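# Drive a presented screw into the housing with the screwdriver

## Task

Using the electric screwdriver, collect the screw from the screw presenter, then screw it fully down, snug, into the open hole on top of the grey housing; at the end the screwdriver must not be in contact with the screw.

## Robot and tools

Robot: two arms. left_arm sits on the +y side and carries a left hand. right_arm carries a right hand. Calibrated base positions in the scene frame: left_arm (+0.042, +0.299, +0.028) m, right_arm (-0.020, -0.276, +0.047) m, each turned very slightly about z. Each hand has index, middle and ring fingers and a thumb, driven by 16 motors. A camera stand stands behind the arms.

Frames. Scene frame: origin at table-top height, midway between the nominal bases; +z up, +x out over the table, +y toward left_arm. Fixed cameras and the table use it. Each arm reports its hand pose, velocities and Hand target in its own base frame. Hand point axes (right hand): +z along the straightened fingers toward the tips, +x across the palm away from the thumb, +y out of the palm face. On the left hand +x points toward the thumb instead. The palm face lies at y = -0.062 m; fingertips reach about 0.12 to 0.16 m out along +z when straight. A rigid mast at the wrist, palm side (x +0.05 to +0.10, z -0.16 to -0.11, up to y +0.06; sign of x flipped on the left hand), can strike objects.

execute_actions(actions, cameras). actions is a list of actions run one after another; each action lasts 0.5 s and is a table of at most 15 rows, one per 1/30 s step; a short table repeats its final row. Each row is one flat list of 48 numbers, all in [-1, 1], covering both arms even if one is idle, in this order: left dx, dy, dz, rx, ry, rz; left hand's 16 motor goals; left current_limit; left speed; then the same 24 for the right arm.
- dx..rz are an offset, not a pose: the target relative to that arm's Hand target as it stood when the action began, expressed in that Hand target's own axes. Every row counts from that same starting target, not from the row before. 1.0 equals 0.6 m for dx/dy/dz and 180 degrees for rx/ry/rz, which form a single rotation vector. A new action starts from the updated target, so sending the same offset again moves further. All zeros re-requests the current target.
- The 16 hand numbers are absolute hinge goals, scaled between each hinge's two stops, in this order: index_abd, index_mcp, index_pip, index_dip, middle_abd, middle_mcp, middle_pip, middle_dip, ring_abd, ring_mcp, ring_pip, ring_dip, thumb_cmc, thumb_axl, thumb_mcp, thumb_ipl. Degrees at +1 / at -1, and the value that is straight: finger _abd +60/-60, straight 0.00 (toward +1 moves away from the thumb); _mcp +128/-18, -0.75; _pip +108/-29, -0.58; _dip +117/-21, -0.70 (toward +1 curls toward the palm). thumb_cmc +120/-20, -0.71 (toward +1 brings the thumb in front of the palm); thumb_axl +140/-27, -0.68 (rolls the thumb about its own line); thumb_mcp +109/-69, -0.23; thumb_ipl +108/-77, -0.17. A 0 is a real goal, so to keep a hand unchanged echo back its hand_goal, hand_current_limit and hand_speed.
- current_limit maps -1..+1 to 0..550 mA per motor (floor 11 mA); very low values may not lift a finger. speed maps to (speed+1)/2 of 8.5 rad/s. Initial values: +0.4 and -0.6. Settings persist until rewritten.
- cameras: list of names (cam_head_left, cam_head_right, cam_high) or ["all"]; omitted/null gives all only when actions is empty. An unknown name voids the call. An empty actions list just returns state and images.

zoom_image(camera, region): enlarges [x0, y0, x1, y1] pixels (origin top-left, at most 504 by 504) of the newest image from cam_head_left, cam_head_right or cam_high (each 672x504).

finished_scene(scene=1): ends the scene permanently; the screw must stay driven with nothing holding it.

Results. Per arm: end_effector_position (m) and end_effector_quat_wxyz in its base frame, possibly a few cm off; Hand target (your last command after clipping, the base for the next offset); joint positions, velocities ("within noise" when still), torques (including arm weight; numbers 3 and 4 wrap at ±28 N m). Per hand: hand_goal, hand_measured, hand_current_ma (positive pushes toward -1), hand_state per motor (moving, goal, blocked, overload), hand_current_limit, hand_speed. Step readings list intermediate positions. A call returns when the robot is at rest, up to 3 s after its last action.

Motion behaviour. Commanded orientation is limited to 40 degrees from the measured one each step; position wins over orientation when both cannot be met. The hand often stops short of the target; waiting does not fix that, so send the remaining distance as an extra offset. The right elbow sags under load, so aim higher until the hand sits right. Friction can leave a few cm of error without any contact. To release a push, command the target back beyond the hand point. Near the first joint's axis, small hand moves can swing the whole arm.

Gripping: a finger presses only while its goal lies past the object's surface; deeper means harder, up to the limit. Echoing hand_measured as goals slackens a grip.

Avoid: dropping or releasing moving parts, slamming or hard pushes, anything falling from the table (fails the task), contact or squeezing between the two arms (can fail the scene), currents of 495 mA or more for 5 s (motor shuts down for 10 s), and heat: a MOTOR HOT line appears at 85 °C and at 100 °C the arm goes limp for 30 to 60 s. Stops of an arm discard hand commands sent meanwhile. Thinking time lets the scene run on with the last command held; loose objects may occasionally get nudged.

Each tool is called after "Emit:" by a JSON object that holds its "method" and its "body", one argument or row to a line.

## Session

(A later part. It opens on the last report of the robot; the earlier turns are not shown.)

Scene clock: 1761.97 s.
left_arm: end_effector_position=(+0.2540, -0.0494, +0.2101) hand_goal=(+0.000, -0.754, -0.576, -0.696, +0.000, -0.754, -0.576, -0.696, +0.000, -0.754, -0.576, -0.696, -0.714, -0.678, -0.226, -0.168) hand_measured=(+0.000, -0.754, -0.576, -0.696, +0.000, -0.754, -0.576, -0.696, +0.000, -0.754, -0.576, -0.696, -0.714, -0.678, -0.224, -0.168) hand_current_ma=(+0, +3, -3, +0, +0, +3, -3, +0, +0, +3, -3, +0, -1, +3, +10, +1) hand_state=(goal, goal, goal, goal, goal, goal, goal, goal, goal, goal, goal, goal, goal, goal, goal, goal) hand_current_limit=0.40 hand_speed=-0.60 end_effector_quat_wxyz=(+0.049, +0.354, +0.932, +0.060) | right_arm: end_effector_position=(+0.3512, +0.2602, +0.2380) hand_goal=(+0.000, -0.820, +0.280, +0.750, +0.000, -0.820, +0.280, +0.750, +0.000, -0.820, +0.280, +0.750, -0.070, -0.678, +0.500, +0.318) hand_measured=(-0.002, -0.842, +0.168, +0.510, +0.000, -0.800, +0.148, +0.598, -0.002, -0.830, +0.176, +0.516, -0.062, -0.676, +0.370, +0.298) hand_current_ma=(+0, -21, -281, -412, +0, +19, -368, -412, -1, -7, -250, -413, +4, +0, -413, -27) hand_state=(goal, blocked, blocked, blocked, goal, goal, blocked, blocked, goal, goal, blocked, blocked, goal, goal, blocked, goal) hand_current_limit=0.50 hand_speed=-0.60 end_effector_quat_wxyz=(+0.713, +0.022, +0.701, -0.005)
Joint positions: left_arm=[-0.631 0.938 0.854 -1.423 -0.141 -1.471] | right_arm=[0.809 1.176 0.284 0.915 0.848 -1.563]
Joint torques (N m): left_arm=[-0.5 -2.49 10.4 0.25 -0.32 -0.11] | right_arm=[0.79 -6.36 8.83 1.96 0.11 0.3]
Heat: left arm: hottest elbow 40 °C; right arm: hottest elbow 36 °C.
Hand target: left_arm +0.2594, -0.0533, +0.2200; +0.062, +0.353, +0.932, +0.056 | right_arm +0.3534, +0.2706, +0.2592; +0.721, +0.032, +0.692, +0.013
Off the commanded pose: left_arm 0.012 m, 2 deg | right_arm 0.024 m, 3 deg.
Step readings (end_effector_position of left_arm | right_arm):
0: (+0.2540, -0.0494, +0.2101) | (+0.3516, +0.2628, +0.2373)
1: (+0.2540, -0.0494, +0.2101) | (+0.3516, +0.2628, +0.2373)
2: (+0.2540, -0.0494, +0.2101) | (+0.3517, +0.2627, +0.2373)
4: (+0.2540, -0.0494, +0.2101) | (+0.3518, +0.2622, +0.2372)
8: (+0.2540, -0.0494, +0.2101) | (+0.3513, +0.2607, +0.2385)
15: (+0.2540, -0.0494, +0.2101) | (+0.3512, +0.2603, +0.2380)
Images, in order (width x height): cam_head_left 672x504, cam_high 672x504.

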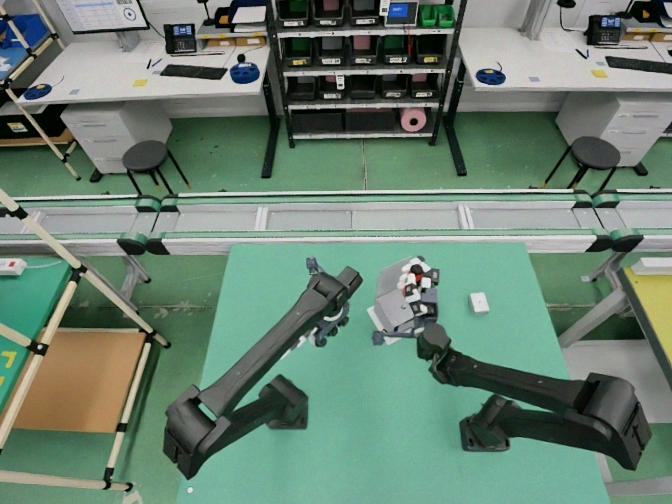

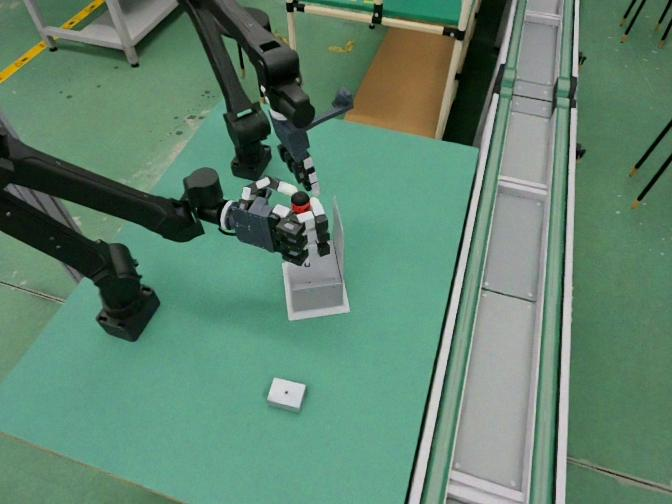

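Emit:
{"method": "execute_actions", "body": {
  "actions": [
    [[0,0,0,0,0,0,0,-0.754,-0.576,-0.696,0,-0.754,-0.576,-0.696,0,-0.754,-0.576,-0.696,-0.714,-0.678,-0.226,-0.168,0.4,-0.6, 0.0131,-0.001,-0.0055,0,0.004,0,0,-0.82,0.28,0.75,0,-0.82,0.28,0.75,0,-0.82,0.28,0.75,-0.07,-0.678,0.5,0.319,0.5,-0.6]]
  ],
  "cameras": ["cam_high","cam_head_left"]
}}

Emit:
{"method": "zoom_image", "body": {
  "camera": "cam_high",
  "region": [295, 245, 319, 269]
}}

Emit:
{"method": "zoom_image", "body": {
  "camera": "cam_head_left",
  "region": [392, 293, 416, 317]
}}

Scene clock: 1771.63 s.
left_arm: end_effector_position=(+0.2540, -0.0494, +0.2101) hand_goal=(+0.000, -0.754, -0.576, -0.696, +0.000, -0.754, -0.576, -0.696, +0.000, -0.754, -0.576, -0.696, -0.714, -0.678, -0.226, -0.168) hand_measured=(+0.000, -0.754, -0.576, -0.696, +0.000, -0.754, -0.576, -0.696, +0.000, -0.754, -0.576, -0.696, -0.714, -0.678, -0.224, -0.168) hand_current_ma=(+0, +3, -3, +0, +0, +3, -3, +0, +0, +3, -3, +0, -1, +3, +10, +1) hand_state=(goal, goal, goal, goal, goal, goal, goal, goal, goal, goal, goal, goal, goal, goal, goal, goal) hand_current_limit=0.40 hand_speed=-0.60 end_effector_quat_wxyz=(+0.049, +0.354, +0.932, +0.060) | right_arm: end_effector_position=(+0.3502, +0.2606, +0.2384) hand_goal=(+0.000, -0.820, +0.280, +0.750, +0.000, -0.820, +0.280, +0.750, +0.000, -0.820, +0.280, +0.750, -0.070, -0.678, +0.500, +0.318) hand_measured=(-0.002, -0.842, +0.168, +0.510, +0.000, -0.800, +0.148, +0.598, -0.002, -0.830, +0.176, +0.516, -0.062, -0.676, +0.370, +0.298) hand_current_ma=(+0, -21, -281, -412, +0, +19, -368, -413, -1, -7, -250, -412, +4, +0, -412, -27) hand_state=(goal, blocked, blocked, blocked, goal, goal, blocked, blocked, goal, goal, blocked, blocked, goal, goal, blocked, goal) hand_current_limit=0.50 hand_speed=-0.60 end_effector_quat_wxyz=(+0.712, +0.026, +0.701, -0.003)
Joint positions: left_arm=[-0.631 0.938 0.854 -1.423 -0.141 -1.471] | right_arm=[0.816 1.176 0.284 0.914 0.857 -1.555]
Joint torques (N m): left_arm=[-0.56 -2.9 10.37 0.29 -0.3 -0.11] | right_arm=[1.49 -5.6 8.4 2.1 0.07 0.38]
Heat: left arm: hottest elbow 40 °C; right arm: hottest elbow 36 °C.
Hand target: left_arm +0.2594, -0.0533, +0.2200; +0.062, +0.353, +0.932, +0.056 | right_arm +0.3505, +0.2706, +0.2511; +0.717, +0.032, +0.696, +0.013
Off the commanded pose: left_arm 0.012 m, 2 deg | right_arm 0.016 m, 2 deg.
Step readings (end_effector_position of left_arm | right_arm):
0: (+0.2540, -0.0494, +0.2101) | (+0.3512, +0.2602, +0.2380)
1: (+0.2540, -0.0494, +0.2101) | (+0.3512, +0.2602, +0.2380)
2: (+0.2540, -0.0494, +0.2101) | (+0.3512, +0.2601, +0.2381)
4: (+0.2540, -0.0494, +0.2101) | (+0.3507, +0.2604, +0.2381)
8: (+0.2540, -0.0494, +0.2101) | (+0.3501, +0.2610, +0.2383)
15: (+0.2540, -0.0494, +0.2101) | (+0.3502, +0.2607, +0.2385)
Images, in order (width x height): cam_head_left 672x504, cam_high 672x504.

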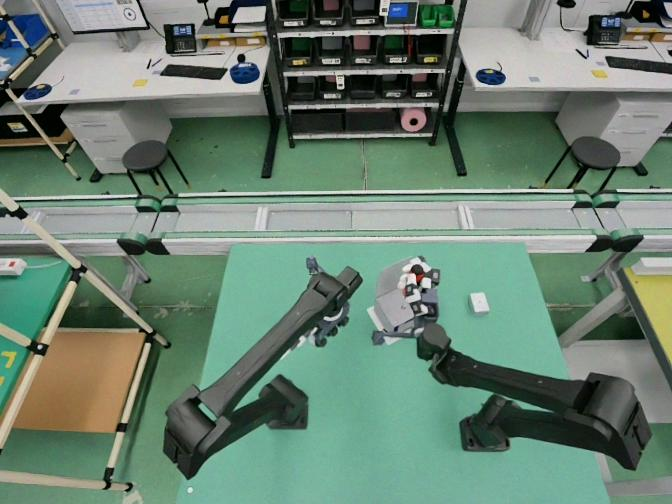

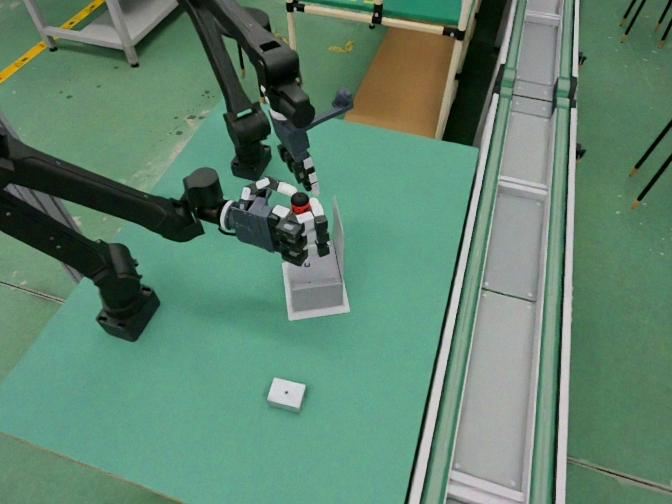

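Scaled by 21.000 from the camera's 672x504 image, which has a finer 960x720 frame.

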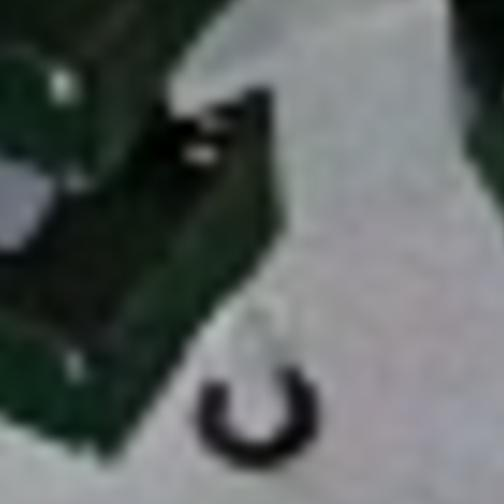

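Scaled by 21.000 from the camera's 672x504 image, which has a finer 960x720 frame.

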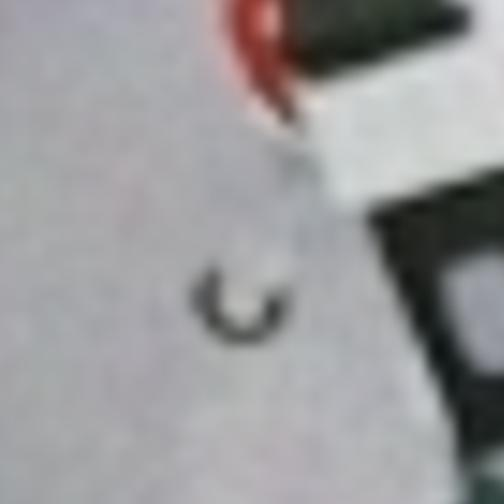

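Emit:
{"method": "execute_actions", "body": {
  "actions": [
    [[0,0,0,0,0,0,0,-0.754,-0.576,-0.696,0,-0.754,-0.576,-0.696,0,-0.754,-0.576,-0.696,-0.714,-0.678,-0.226,-0.168,0.4,-0.6, 0.0131,-0.001,-0.001,0,0.002,0,0,-0.82,0.28,0.75,0,-0.82,0.28,0.75,0,-0.82,0.28,0.75,-0.07,-0.678,0.5,0.319,0.5,-0.6]]
  ],
  "cameras": ["cam_high","cam_head_left"]
}}

Emit:
{"method": "zoom_image", "body": {
  "camera": "cam_high",
  "region": [295, 245, 319, 269]
}}

Emit:
{"method": "zoom_image", "body": {
  "camera": "cam_head_left",
  "region": [392, 293, 416, 317]
}}

Scene clock: 1776.03 s.
left_arm: end_effector_position=(+0.2540, -0.0494, +0.2101) hand_goal=(+0.000, -0.754, -0.576, -0.696, +0.000, -0.754, -0.576, -0.696, +0.000, -0.754, -0.576, -0.696, -0.714, -0.678, -0.226, -0.168) hand_measured=(+0.000, -0.754, -0.576, -0.696, +0.000, -0.754, -0.576, -0.696, +0.000, -0.754, -0.576, -0.696, -0.714, -0.678, -0.224, -0.168) hand_current_ma=(+0, +3, -3, +0, +0, +3, -3, +0, +0, +3, -3, +0, -1, +3, +10, +1) hand_state=(goal, goal, goal, goal, goal, goal, goal, goal, goal, goal, goal, goal, goal, goal, goal, goal) hand_current_limit=0.40 hand_speed=-0.60 end_effector_quat_wxyz=(+0.049, +0.354, +0.932, +0.060) | right_arm: end_effector_position=(+0.3506, +0.2609, +0.2369) hand_goal=(+0.000, -0.820, +0.280, +0.750, +0.000, -0.820, +0.280, +0.750, +0.000, -0.820, +0.280, +0.750, -0.070, -0.678, +0.500, +0.318) hand_measured=(-0.002, -0.842, +0.168, +0.510, +0.000, -0.800, +0.148, +0.598, -0.002, -0.830, +0.176, +0.516, -0.062, -0.676, +0.370, +0.298) hand_current_ma=(-1, -21, -281, -412, +0, +19, -368, -412, -1, -7, -250, -412, +4, +0, -413, -27) hand_state=(goal, blocked, blocked, blocked, goal, goal, blocked, blocked, goal, goal, blocked, blocked, goal, goal, blocked, goal) hand_current_limit=0.50 hand_speed=-0.60 end_effector_quat_wxyz=(+0.711, +0.029, +0.702, -0.001)
Joint positions: left_arm=[-0.631 0.938 0.854 -1.423 -0.141 -1.471] | right_arm=[0.816 1.183 0.284 0.917 0.859 -1.545]
Joint torques (N m): left_arm=[-0.32 -2.26 10.47 0.24 -0.34 -0.11] | right_arm=[1.73 -5.07 7.73 2.88 0.02 0.35]
Heat: left arm: hottest elbow 40 °C; right arm: hottest elbow 36 °C.
Hand target: left_arm +0.2594, -0.0533, +0.2200; +0.062, +0.353, +0.932, +0.056 | right_arm +0.3500, +0.2707, +0.2431; +0.715, +0.032, +0.699, +0.014
Off the commanded pose: left_arm 0.012 m, 2 deg | right_arm 0.012 m, 2 deg.
Step readings (end_effector_position of left_arm | right_arm):
0: (+0.2540, -0.0494, +0.2101) | (+0.3502, +0.2606, +0.2384)
1: (+0.2540, -0.0494, +0.2101) | (+0.3502, +0.2606, +0.2384)
2: (+0.2540, -0.0494, +0.2101) | (+0.3501, +0.2608, +0.2385)
4: (+0.2540, -0.0494, +0.2101) | (+0.3503, +0.2608, +0.2380)
8: (+0.2540, -0.0494, +0.2101) | (+0.3506, +0.2609, +0.2367)
15: (+0.2540, -0.0494, +0.2101) | (+0.3506, +0.2609, +0.2369)
Images, in order (width x height): cam_head_left 672x504, cam_high 672x504.

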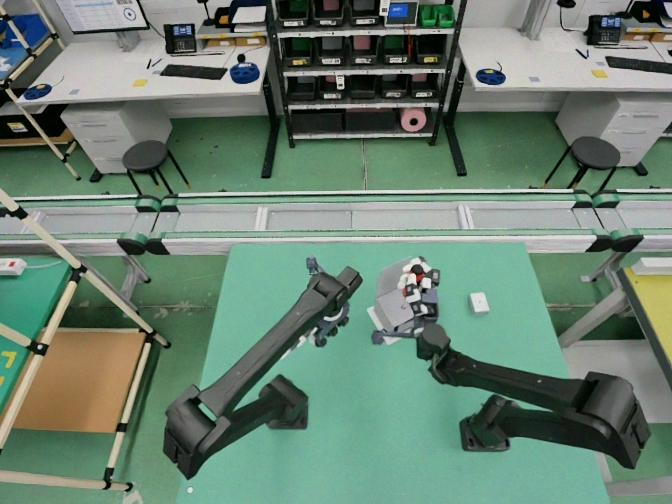

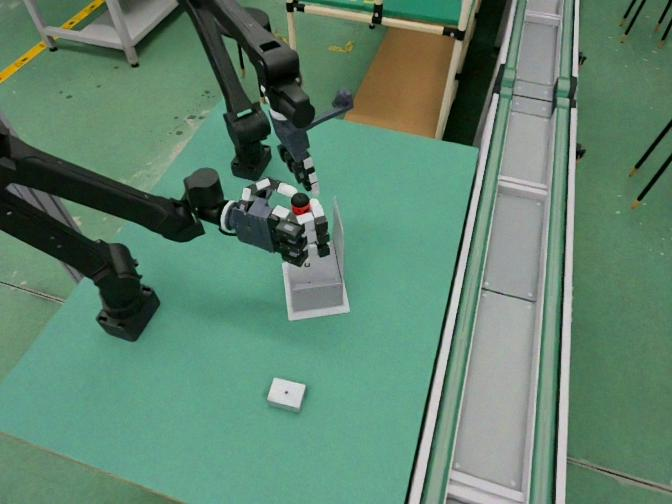

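Scaled by 21.000 from the camera's 672x504 image, which has a finer 960x720 frame.

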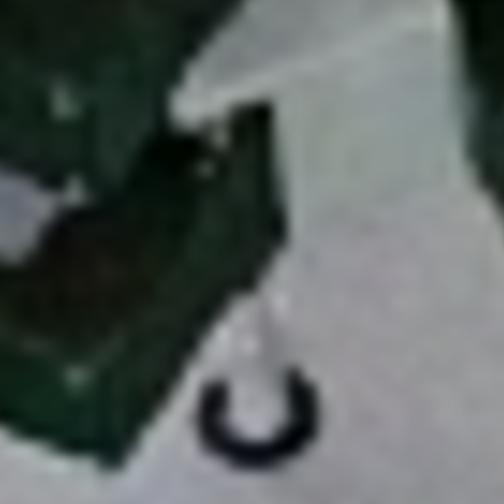

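Scaled by 21.000 from the camera's 672x504 image, which has a finer 960x720 frame.

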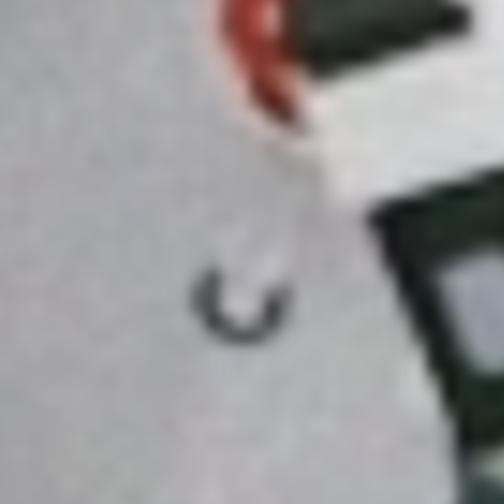

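Emit:
{"method": "execute_actions", "body": {
  "actions": [
    [[0,0,0,0,0,0,0,-0.754,-0.576,-0.696,0,-0.754,-0.576,-0.696,0,-0.754,-0.576,-0.696,-0.714,-0.678,-0.226,-0.168,0.4,-0.6, 0.0131,0.001,-0.001,0,0,-0.003,0,-0.82,0.28,0.75,0,-0.82,0.28,0.75,0,-0.82,0.28,0.75,-0.07,-0.678,0.5,0.319,0.5,-0.6]]
  ],
  "cameras": ["cam_high","cam_head_left"]
}}

Emit:
{"method": "zoom_image", "body": {
  "camera": "cam_high",
  "region": [295, 245, 319, 269]
}}

Emit:
{"method": "zoom_image", "body": {
  "camera": "cam_head_left",
  "region": [392, 293, 416, 317]
}}

Scene clock: 1784.70 s.
left_arm: end_effector_position=(+0.2540, -0.0494, +0.2101) hand_goal=(+0.000, -0.754, -0.576, -0.696, +0.000, -0.754, -0.576, -0.696, +0.000, -0.754, -0.576, -0.696, -0.714, -0.678, -0.226, -0.168) hand_measured=(+0.000, -0.754, -0.576, -0.696, +0.000, -0.754, -0.576, -0.696, +0.000, -0.754, -0.576, -0.696, -0.714, -0.678, -0.224, -0.168) hand_current_ma=(+0, +3, -3, +0, +0, +3, -3, +0, +0, +3, -3, +0, -1, +3, +10, +1) hand_state=(goal, goal, goal, goal, goal, goal, goal, goal, goal, goal, goal, goal, goal, goal, goal, goal) hand_current_limit=0.40 hand_speed=-0.60 end_effector_quat_wxyz=(+0.049, +0.354, +0.932, +0.060) | right_arm: end_effector_position=(+0.3514, +0.2620, +0.2339) hand_goal=(+0.000, -0.820, +0.280, +0.750, +0.000, -0.820, +0.280, +0.750, +0.000, -0.820, +0.280, +0.750, -0.070, -0.678, +0.500, +0.318) hand_measured=(-0.002, -0.842, +0.168, +0.510, +0.000, -0.800, +0.148, +0.598, -0.002, -0.832, +0.178, +0.516, -0.062, -0.676, +0.370, +0.298) hand_current_ma=(+0, -21, -281, -412, +0, +19, -363, -412, +0, -9, -240, -413, +4, +0, -413, -28) hand_state=(goal, blocked, blocked, blocked, goal, goal, blocked, blocked, goal, goal, blocked, blocked, goal, goal, blocked, goal) hand_current_limit=0.50 hand_speed=-0.60 end_effector_quat_wxyz=(+0.713, +0.031, +0.701, -0.004)
Joint positions: left_arm=[-0.631 0.938 0.854 -1.423 -0.141 -1.471] | right_arm=[0.821 1.21 0.284 0.951 0.871 -1.552]
Joint torques (N m): left_arm=[-0.73 -2.55 10.56 0.24 -0.32 -0.1] | right_arm=[1.67 -4.37 6.91 3.06 -0.37 0.34]
Heat: left arm: hottest elbow 40 °C; right arm: hottest elbow 35 °C.
Hand target: left_arm +0.2594, -0.0533, +0.2200; +0.062, +0.353, +0.932, +0.056 | right_arm +0.3496, +0.2717, +0.2354; +0.715, +0.029, +0.699, +0.010
Off the commanded pose: left_arm 0.012 m, 2 deg | right_arm 0.010 m, 2 deg.
Step readings (end_effector_position of left_arm | right_arm):
0: (+0.2540, -0.0494, +0.2101) | (+0.3507, +0.2608, +0.2369)
1: (+0.2540, -0.0494, +0.2101) | (+0.3507, +0.2608, +0.2370)
2: (+0.2540, -0.0494, +0.2101) | (+0.3508, +0.2607, +0.2371)
4: (+0.2540, -0.0494, +0.2101) | (+0.3512, +0.2609, +0.2363)
8: (+0.2540, -0.0494, +0.2101) | (+0.3515, +0.2612, +0.2353)
15: (+0.2540, -0.0494, +0.2101) | (+0.3513, +0.2619, +0.2345)
Images, in order (width x height): cam_head_left 672x504, cam_high 672x504.

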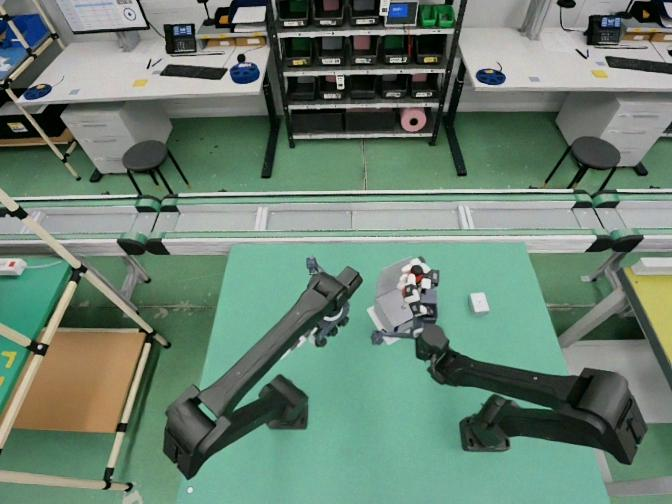

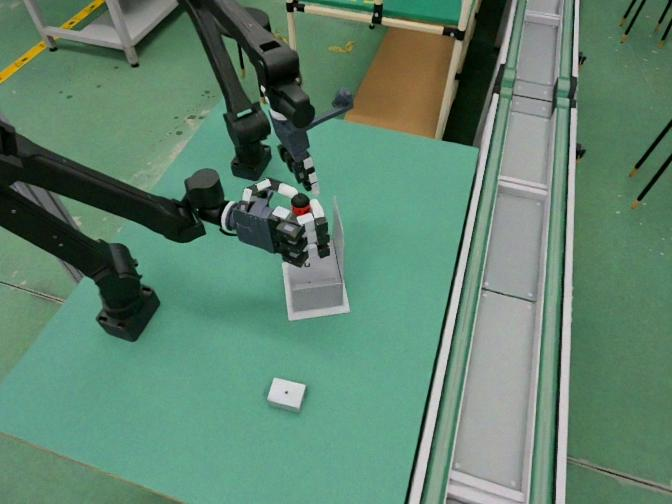

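Scaled by 21.000 from the camera's 672x504 image, which has a finer 960x720 frame.

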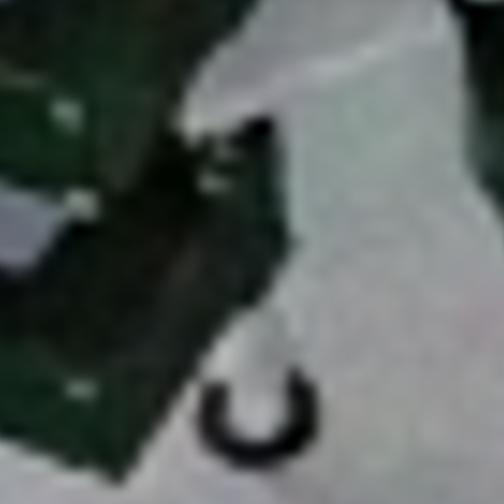

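Scaled by 21.000 from the camera's 672x504 image, which has a finer 960x720 frame.

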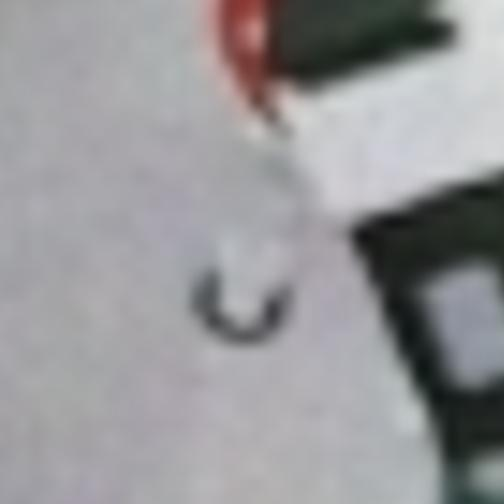

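Emit:
{"method": "execute_actions", "body": {
  "actions": [
    [[0,0,0,0,0,0,0,-0.754,-0.576,-0.696,0,-0.754,-0.576,-0.696,0,-0.754,-0.576,-0.696,-0.714,-0.678,-0.226,-0.168,0.4,-0.6, 0.0131,0.0,-0.001,0,0.001,-0.003,0,-0.82,0.28,0.75,0,-0.82,0.28,0.75,0,-0.82,0.28,0.75,-0.07,-0.678,0.5,0.319,0.5,-0.6]]
  ],
  "cameras": ["cam_high","cam_head_left"]
}}

Emit:
{"method": "zoom_image", "body": {
  "camera": "cam_high",
  "region": [295, 245, 319, 269]
}}

Emit:
{"method": "zoom_image", "body": {
  "camera": "cam_head_left",
  "region": [392, 293, 416, 317]
}}

Scene clock: 1789.13 s.
left_arm: end_effector_position=(+0.2540, -0.0494, +0.2101) hand_goal=(+0.000, -0.754, -0.576, -0.696, +0.000, -0.754, -0.576, -0.696, +0.000, -0.754, -0.576, -0.696, -0.714, -0.678, -0.226, -0.168) hand_measured=(+0.000, -0.754, -0.576, -0.696, +0.000, -0.754, -0.576, -0.696, +0.000, -0.754, -0.576, -0.696, -0.714, -0.678, -0.224, -0.168) hand_current_ma=(+0, +3, -3, +0, +0, +3, -3, +0, +0, +3, -3, +0, -1, +3, +10, +1) hand_state=(goal, goal, goal, goal, goal, goal, goal, goal, goal, goal, goal, goal, goal, goal, goal, goal) hand_current_limit=0.40 hand_speed=-0.60 end_effector_quat_wxyz=(+0.049, +0.354, +0.932, +0.060) | right_arm: end_effector_position=(+0.3525, +0.2643, +0.2271) hand_goal=(+0.000, -0.820, +0.280, +0.750, +0.000, -0.820, +0.280, +0.750, +0.000, -0.820, +0.280, +0.750, -0.070, -0.678, +0.500, +0.318) hand_measured=(+0.000, -0.842, +0.168, +0.510, +0.002, -0.800, +0.150, +0.598, +0.000, -0.832, +0.180, +0.516, -0.062, -0.676, +0.370, +0.298) hand_current_ma=(+0, -21, -281, -413, +0, +18, -361, -413, +0, -9, -237, -413, +4, +0, -412, -28) hand_state=(goal, blocked, blocked, blocked, goal, goal, blocked, blocked, goal, goal, blocked, blocked, goal, goal, blocked, goal) hand_current_limit=0.50 hand_speed=-0.60 end_effector_quat_wxyz=(+0.712, +0.025, +0.702, -0.010)
Joint positions: left_arm=[-0.631 0.938 0.854 -1.423 -0.141 -1.471] | right_arm=[0.824 1.239 0.284 0.975 0.874 -1.565]
Joint torques (N m): left_arm=[-0.73 -2.67 10.45 0.27 -0.33 -0.12] | right_arm=[1.79 -4.19 6.58 3.26 -0.44 0.38]
Heat: left arm: hottest elbow 40 °C; right arm: hottest elbow 35 °C.
Hand target: left_arm +0.2594, -0.0533, +0.2200; +0.062, +0.353, +0.932, +0.056 | right_arm +0.3492, +0.2722, +0.2274; +0.714, +0.025, +0.700, +0.007
Off the commanded pose: left_arm 0.012 m, 2 deg | right_arm 0.009 m, 2 deg.
Step readings (end_effector_position of left_arm | right_arm):
0: (+0.2540, -0.0494, +0.2101) | (+0.3519, +0.2627, +0.2308)
1: (+0.2540, -0.0494, +0.2101) | (+0.3519, +0.2627, +0.2308)
2: (+0.2540, -0.0494, +0.2101) | (+0.3520, +0.2627, +0.2307)
4: (+0.2540, -0.0494, +0.2101) | (+0.3523, +0.2630, +0.2296)
8: (+0.2540, -0.0494, +0.2101) | (+0.3524, +0.2637, +0.2285)
15: (+0.2540, -0.0494, +0.2101) | (+0.3524, +0.2642, +0.2276)
Images, in order (width x height): cam_head_left 672x504, cam_high 672x504.

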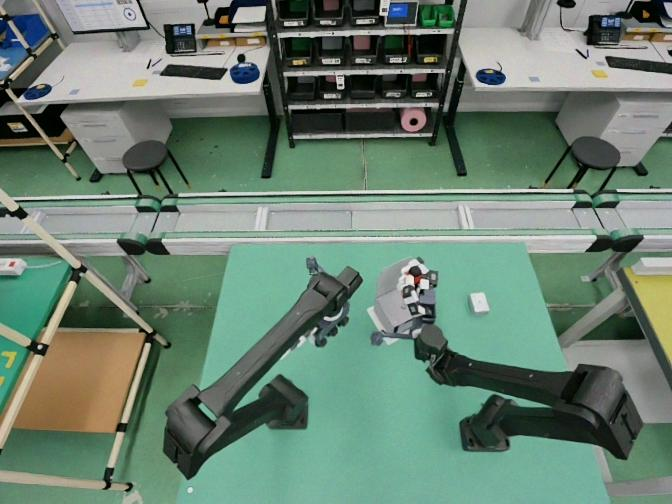

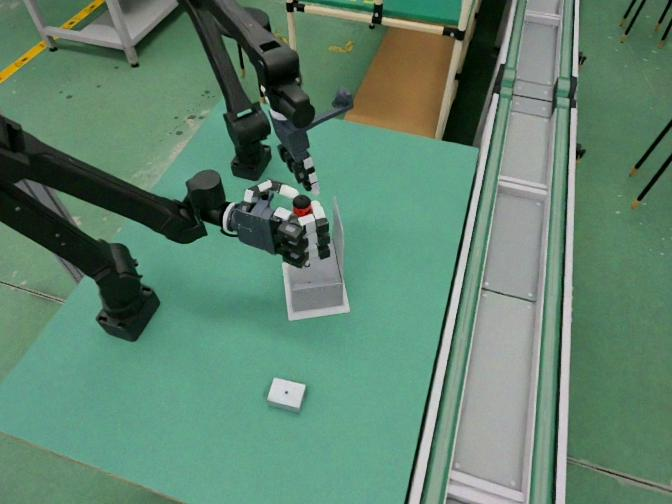

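Scaled by 21.000 from the camera's 672x504 image, which has a finer 960x720 frame.

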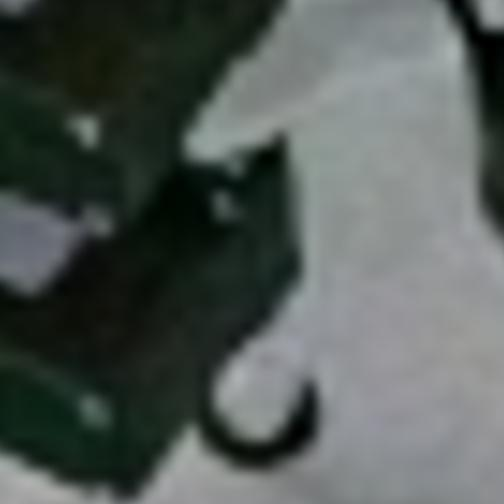

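Scaled by 21.000 from the camera's 672x504 image, which has a finer 960x720 frame.

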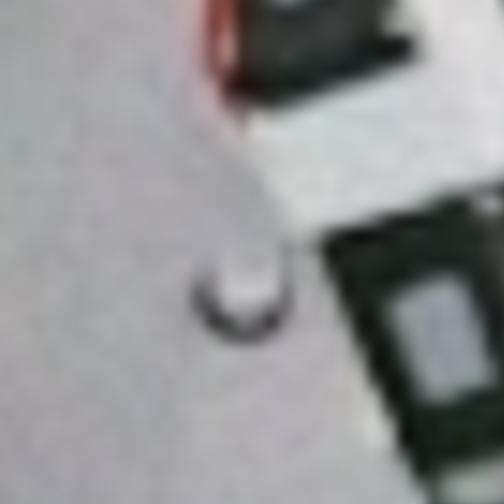

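Emit:
{"method": "execute_actions", "body": {
  "actions": [
    [[0,0,0,0,0,0,0,-0.754,-0.576,-0.696,0,-0.754,-0.576,-0.696,0,-0.754,-0.576,-0.696,-0.714,-0.678,-0.226,-0.168,0.4,-0.6, 0.0131,0.0,-0.001,0,0.001,0,0,-0.82,0.28,0.75,0,-0.82,0.28,0.75,0,-0.82,0.28,0.75,-0.07,-0.678,0.5,0.319,0.5,-0.6]]
  ],
  "cameras": ["cam_high","cam_head_left"]
}}

Emit:
{"method": "zoom_image", "body": {
  "camera": "cam_high",
  "region": [295, 245, 319, 269]
}}

Emit:
{"method": "zoom_image", "body": {
  "camera": "cam_head_left",
  "region": [392, 293, 416, 317]
}}

Scene clock: 1795.37 s.
left_arm: end_effector_position=(+0.2540, -0.0494, +0.2101) hand_goal=(+0.000, -0.754, -0.576, -0.696, +0.000, -0.754, -0.576, -0.696, +0.000, -0.754, -0.576, -0.696, -0.714, -0.678, -0.226, -0.168) hand_measured=(+0.000, -0.754, -0.576, -0.696, +0.000, -0.754, -0.576, -0.696, +0.000, -0.754, -0.576, -0.696, -0.714, -0.678, -0.224, -0.168) hand_current_ma=(+0, +3, -3, +0, +0, +3, -3, +0, +0, +3, -3, +0, -1, +3, +10, +1) hand_state=(goal, goal, goal, goal, goal, goal, goal, goal, goal, goal, goal, goal, goal, goal, goal, goal) hand_current_limit=0.40 hand_speed=-0.60 end_effector_quat_wxyz=(+0.049, +0.354, +0.932, +0.060) | right_arm: end_effector_position=(+0.3517, +0.2674, +0.2241) hand_goal=(+0.000, -0.820, +0.280, +0.750, +0.000, -0.820, +0.280, +0.750, +0.000, -0.820, +0.280, +0.750, -0.070, -0.678, +0.500, +0.318) hand_measured=(+0.014, -0.850, +0.186, +0.500, +0.008, -0.812, +0.198, +0.592, +0.006, -0.848, +0.216, +0.562, -0.076, -0.710, +0.382, +0.320) hand_current_ma=(+9, -39, -211, -413, +4, +5, -173, -412, +2, -36, -117, -413, -2, -50, -412, +1) hand_state=(goal, blocked, blocked, blocked, goal, goal, blocked, blocked, goal, blocked, blocked, blocked, goal, blocked, blocked, goal) hand_current_limit=0.50 hand_speed=-0.60 end_effector_quat_wxyz=(+0.714, +0.029, +0.699, +0.003)
Joint positions: left_arm=[-0.631 0.938 0.854 -1.423 -0.141 -1.471] | right_arm=[0.826 1.278 0.28 1.03 0.862 -1.549]
Joint torques (N m): left_arm=[-0.5 -2.26 10.43 0.23 -0.31 -0.11] | right_arm=[1.73 -5.19 6.08 2.55 0.13 0.26]
Heat: left arm: hottest elbow 40 °C; right arm: hottest elbow 35 °C.
Hand target: left_arm +0.2594, -0.0533, +0.2200; +0.062, +0.353, +0.932, +0.056 | right_arm +0.3488, +0.2726, +0.2197; +0.713, +0.026, +0.701, +0.007
Off the commanded pose: left_arm 0.012 m, 2 deg | right_arm 0.008 m, 1 deg.
Step readings (end_effector_position of left_arm | right_arm):
0: (+0.2540, -0.0494, +0.2101) | (+0.3529, +0.2649, +0.2243)
1: (+0.2540, -0.0494, +0.2101) | (+0.3529, +0.2649, +0.2243)
2: (+0.2540, -0.0494, +0.2101) | (+0.3530, +0.2650, +0.2241)
4: (+0.2540, -0.0494, +0.2101) | (+0.3527, +0.2651, +0.2227)
8: (+0.2540, -0.0494, +0.2101) | (+0.3521, +0.2653, +0.2226)
15: (+0.2540, -0.0494, +0.2101) | (+0.3510, +0.2692, +0.2230)
Images, in order (width x height): cam_head_left 672x504, cam_high 672x504.

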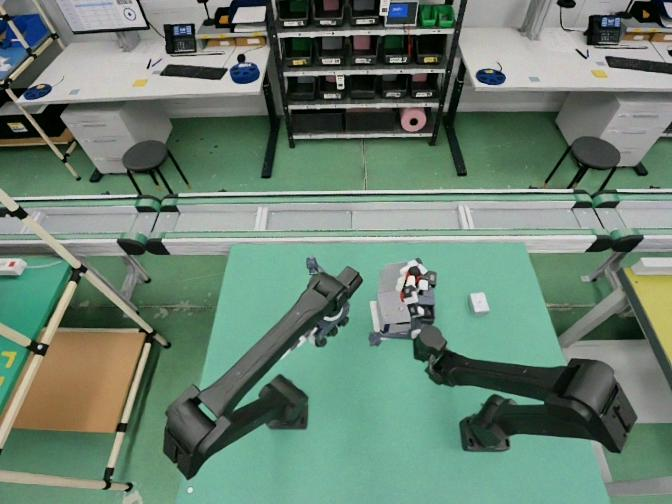

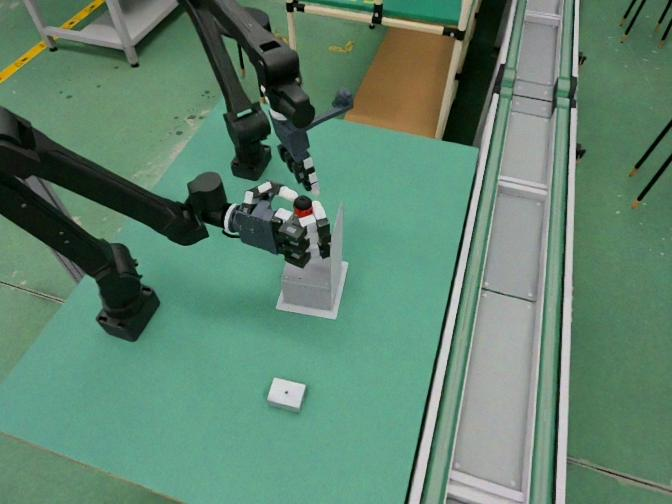

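Scaled by 21.000 from the camera's 672x504 image, which has a finer 960x720 frame.

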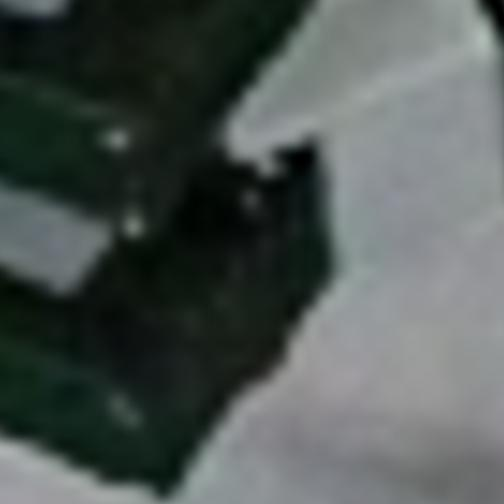

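Scaled by 21.000 from the camera's 672x504 image, which has a finer 960x720 frame.

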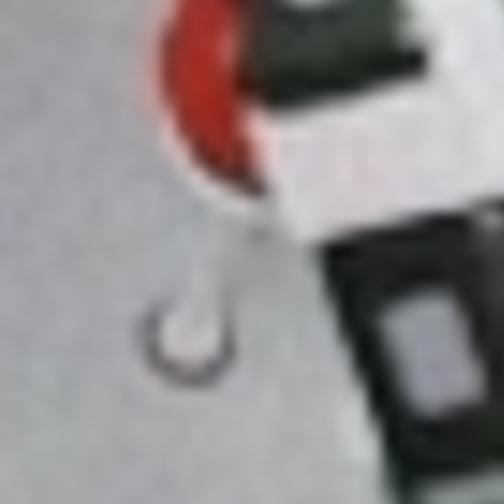

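Emit:
{"method": "execute_actions", "body": {
  "actions": [
    [[0,0,0,0,0,0,0,-0.754,-0.576,-0.696,0,-0.754,-0.576,-0.696,0,-0.754,-0.576,-0.696,-0.714,-0.678,-0.226,-0.168,0.4,-0.6, 0,0.0,0,0,0,0,0,-0.82,0.28,0.75,0,-0.82,0.28,0.75,0,-0.82,0.28,0.75,-0.07,-0.678,0.2,0.319,0.5,-0.6]]
  ],
  "cameras": ["all"]
}}

Emit:
{"method": "zoom_image", "body": {
  "camera": "cam_high",
  "region": [240, 190, 360, 330]
}}

Emit:
{"method": "zoom_image", "body": {
  "camera": "cam_head_left",
  "region": [360, 250, 450, 350]
}}

Scene clock: 1810.10 s.
left_arm: end_effector_position=(+0.2540, -0.0494, +0.2101) hand_goal=(+0.000, -0.754, -0.576, -0.696, +0.000, -0.754, -0.576, -0.696, +0.000, -0.754, -0.576, -0.696, -0.714, -0.678, -0.226, -0.168) hand_measured=(+0.000, -0.754, -0.576, -0.696, +0.000, -0.754, -0.576, -0.696, +0.000, -0.754, -0.576, -0.696, -0.714, -0.678, -0.224, -0.168) hand_current_ma=(+0, +3, -3, +0, +0, +3, -3, +0, +0, +3, -3, +0, -1, +3, +10, +1) hand_state=(goal, goal, goal, goal, goal, goal, goal, goal, goal, goal, goal, goal, goal, goal, goal, goal) hand_current_limit=0.40 hand_speed=-0.60 end_effector_quat_wxyz=(+0.049, +0.354, +0.932, +0.060) | right_arm: end_effector_position=(+0.3519, +0.2672, +0.2241) hand_goal=(+0.000, -0.820, +0.280, +0.750, +0.000, -0.820, +0.280, +0.750, +0.000, -0.820, +0.280, +0.750, -0.070, -0.678, +0.200, +0.318) hand_measured=(+0.012, -0.844, +0.186, +0.500, +0.008, -0.806, +0.198, +0.592, +0.006, -0.846, +0.216, +0.562, -0.068, -0.678, +0.208, +0.322) hand_current_ma=(+6, -27, -211, -413, +3, +11, -173, -412, +2, -30, -117, -412, +0, +0, +5, +2) hand_state=(goal, blocked, blocked, blocked, goal, goal, blocked, blocked, goal, blocked, blocked, blocked, goal, goal, goal, goal) hand_current_limit=0.50 hand_speed=-0.60 end_effector_quat_wxyz=(+0.714, +0.030, +0.699, +0.003)
Joint positions: left_arm=[-0.631 0.938 0.854 -1.423 -0.141 -1.471] | right_arm=[0.826 1.279 0.28 1.03 0.863 -1.548]
Joint torques (N m): left_arm=[-0.38 -2.55 10.41 0.21 -0.33 -0.12] | right_arm=[1.79 -4.78 6.17 2.78 0.2 0.25]
Heat: left arm: hottest elbow 40 °C; right arm: hottest elbow 33 °C.
Hand target: left_arm +0.2594, -0.0533, +0.2200; +0.062, +0.353, +0.932, +0.056 | right_arm +0.3489, +0.2725, +0.2197; +0.713, +0.026, +0.701, +0.007
Off the commanded pose: left_arm 0.012 m, 2 deg | right_arm 0.008 m, 1 deg.
Step readings (end_effector_position of left_arm | right_arm):
0: (+0.2540, -0.0494, +0.2101) | (+0.3517, +0.2674, +0.2242)
1: (+0.2540, -0.0494, +0.2101) | (+0.3517, +0.2674, +0.2242)
2: (+0.2540, -0.0494, +0.2101) | (+0.3517, +0.2674, +0.2242)
4: (+0.2540, -0.0494, +0.2101) | (+0.3518, +0.2674, +0.2240)
8: (+0.2540, -0.0494, +0.2101) | (+0.3519, +0.2672, +0.2241)
15: (+0.2540, -0.0494, +0.2101) | (+0.3519, +0.2672, +0.2241)

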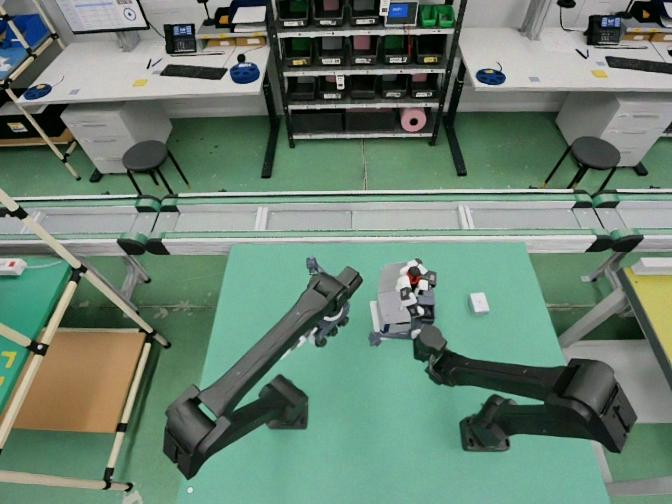

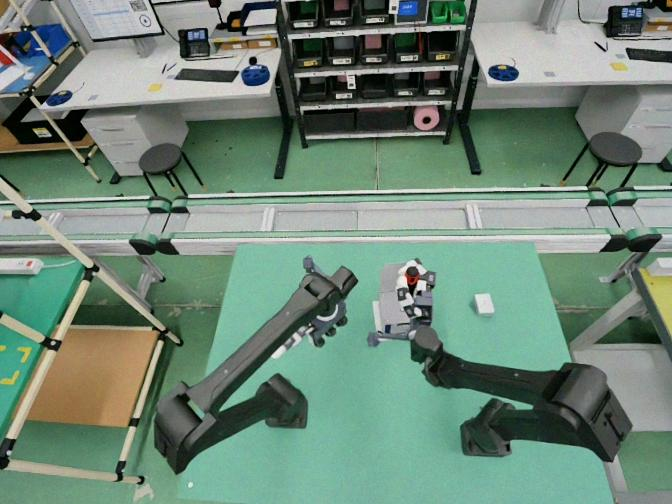

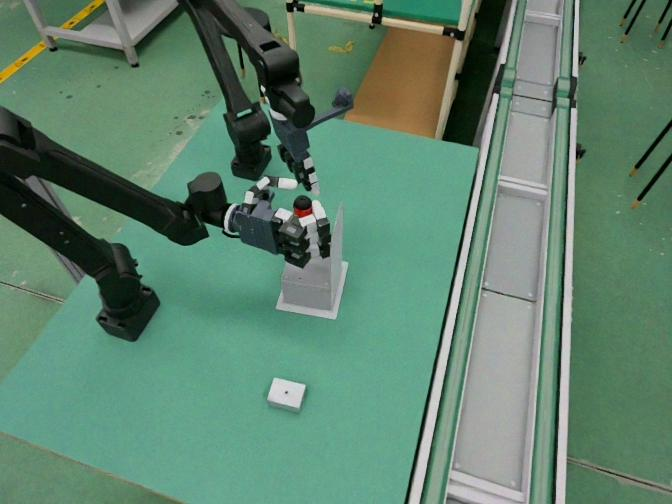

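Scaled by 3.600 from the camera's 672x504 image, which has a finer 960x720 frame.

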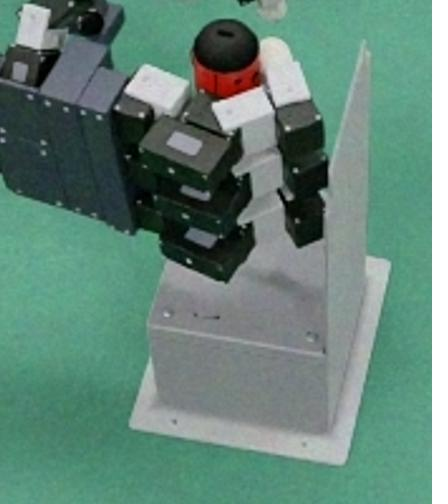

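Scaled by 5.040 from the camera's 672x504 image, which has a finer 960x720 frame.

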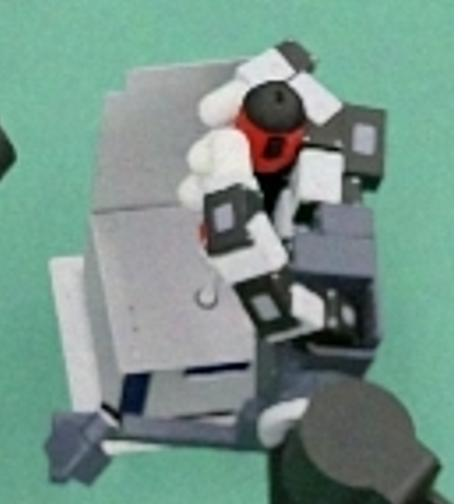

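Emit:
{"method": "execute_actions", "body": {
  "actions": [
    [[0,0,0,0,0,0,0,-0.754,-0.576,-0.696,0,-0.754,-0.576,-0.696,0,-0.754,-0.576,-0.696,-0.714,-0.678,-0.226,-0.168,0.4,-0.6, -0.03,0.0015,0.0005,0,0,0,0,-0.82,0.28,0.75,0,-0.82,0.28,0.75,0,-0.82,0.28,0.75,-0.07,-0.678,0.2,0.319,0.5,-0.6]],
    [[0,0,0,0,0,0,0,-0.754,-0.576,-0.696,0,-0.754,-0.576,-0.696,0,-0.754,-0.576,-0.696,-0.714,-0.678,-0.226,-0.168,0.4,-0.6, -0.035,0.0015,0.0005,0,0,0,0,-0.82,0.28,0.75,0,-0.82,0.28,0.75,0,-0.82,0.28,0.75,-0.07,-0.678,0.2,0.319,0.5,-0.6]]
  ],
  "cameras": ["all"]
}}

Emit:
{"method": "zoom_image", "body": {
  "camera": "cam_high",
  "region": [280, 235, 330, 285]
}}

Emit:
{"method": "zoom_image", "body": {
  "camera": "cam_head_left",
  "region": [380, 280, 420, 320]
}}

Scene clock: 1819.47 s.
left_arm: end_effector_position=(+0.2540, -0.0494, +0.2101) hand_goal=(+0.000, -0.754, -0.576, -0.696, +0.000, -0.754, -0.576, -0.696, +0.000, -0.754, -0.576, -0.696, -0.714, -0.678, -0.226, -0.168) hand_measured=(+0.000, -0.754, -0.576, -0.696, +0.000, -0.754, -0.576, -0.696, +0.000, -0.754, -0.576, -0.696, -0.714, -0.678, -0.224, -0.168) hand_current_ma=(+0, +3, -3, +0, +0, +3, -3, +0, +0, +3, -3, +0, -1, +3, +10, +1) hand_state=(goal, goal, goal, goal, goal, goal, goal, goal, goal, goal, goal, goal, goal, goal, goal, goal) hand_current_limit=0.40 hand_speed=-0.60 end_effector_quat_wxyz=(+0.049, +0.354, +0.932, +0.060) | right_arm: end_effector_position=(+0.3466, +0.2624, +0.2312) hand_goal=(+0.000, -0.820, +0.280, +0.750, +0.000, -0.820, +0.280, +0.750, +0.000, -0.820, +0.280, +0.750, -0.070, -0.678, +0.200, +0.318) hand_measured=(+0.000, -0.832, +0.220, +0.504, +0.000, -0.796, +0.200, +0.592, +0.006, -0.844, +0.182, +0.570, -0.068, -0.678, +0.206, +0.320) hand_current_ma=(+0, -8, -103, -413, +0, +27, -164, -412, +2, -25, -226, -413, +1, +0, +5, +1) hand_state=(goal, goal, blocked, blocked, goal, blocked, blocked, blocked, goal, blocked, blocked, blocked, goal, goal, goal, goal) hand_current_limit=0.50 hand_speed=-0.60 end_effector_quat_wxyz=(+0.698, +0.016, +0.715, -0.011)
Joint positions: left_arm=[-0.631 0.938 0.854 -1.423 -0.141 -1.471] | right_arm=[0.829 1.139 0.286 0.816 0.867 -1.536]
Joint torques (N m): left_arm=[-0.21 -2.37 10.48 0.23 -0.31 -0.13] | right_arm=[0.85 -6.01 9.32 2.5 0.08 0.2]
Heat: left arm: hottest elbow 40 °C; right arm: hottest elbow 33 °C.
Hand target: left_arm +0.2594, -0.0533, +0.2200; +0.062, +0.353, +0.932, +0.056 | right_arm +0.3488, +0.2726, +0.2588; +0.713, +0.026, +0.701, +0.007
Off the commanded pose: left_arm 0.012 m, 2 deg | right_arm 0.029 m, 3 deg.
Step readings (end_effector_position of left_arm | right_arm):
0: (+0.2540, -0.0494, +0.2101) | (+0.3519, +0.2672, +0.2241)
1: (+0.2540, -0.0494, +0.2101) | (+0.3519, +0.2672, +0.2241)
2: (+0.2540, -0.0494, +0.2101) | (+0.3519, +0.2672, +0.2239)
4: (+0.2540, -0.0494, +0.2101) | (+0.3516, +0.2669, +0.2241)
8: (+0.2540, -0.0494, +0.2101) | (+0.3502, +0.2665, +0.2263)
15: (+0.2540, -0.0494, +0.2101) | (+0.3499, +0.2660, +0.2265)
16: (+0.2540, -0.0494, +0.2101) | (+0.3499, +0.2660, +0.2265)
17: (+0.2540, -0.0494, +0.2101) | (+0.3500, +0.2662, +0.2270)
19: (+0.2540, -0.0494, +0.2101) | (+0.3496, +0.2668, +0.2274)
23: (+0.2540, -0.0494, +0.2101) | (+0.3472, +0.2642, +0.2341)
30: (+0.2540, -0.0494, +0.2101) | (+0.3465, +0.2622, +0.2334)

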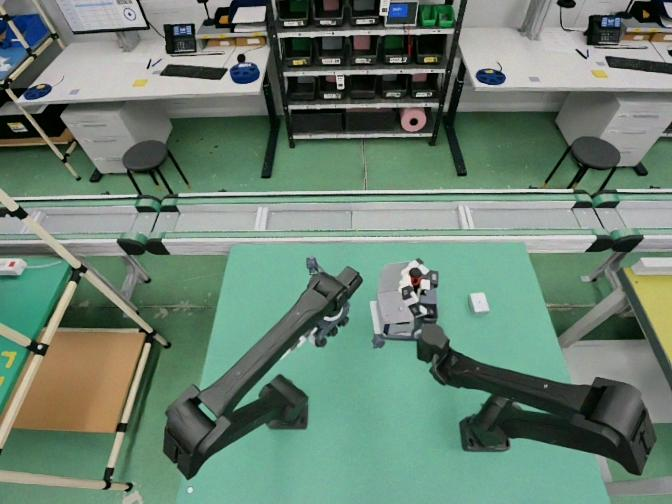

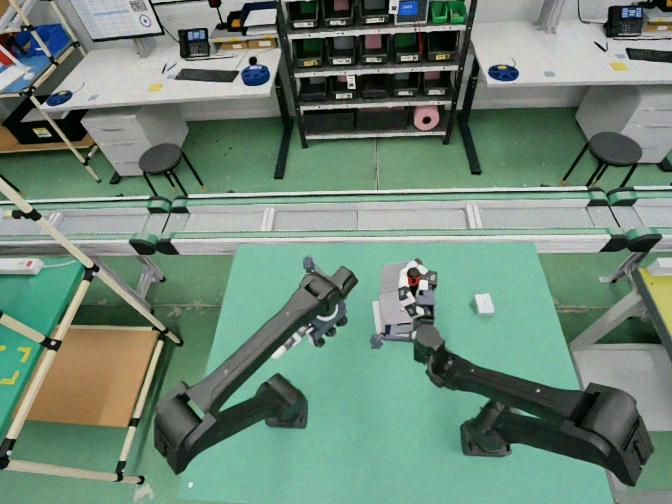

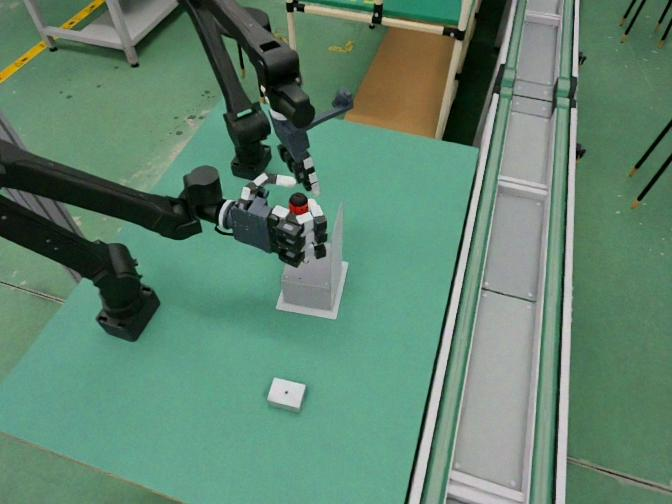

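Scaled by 10.080 from the camera's 672x504 image, which has a finer 960x720 frame.

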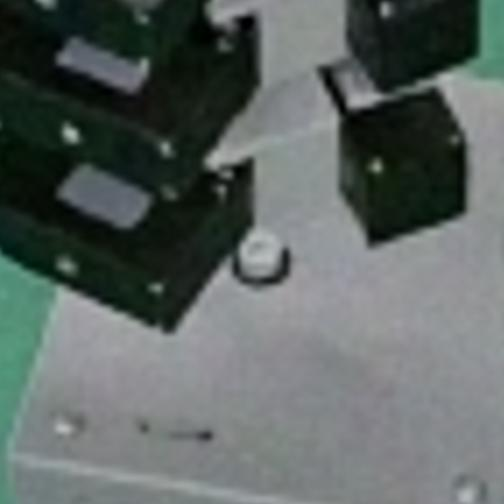

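Scaled by 12.600 from the camera's 672x504 image, which has a finer 960x720 frame.

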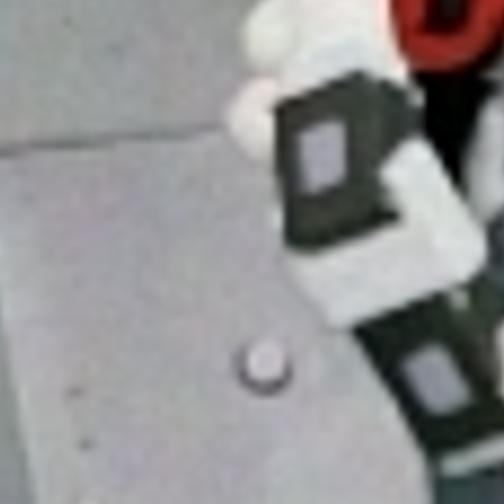

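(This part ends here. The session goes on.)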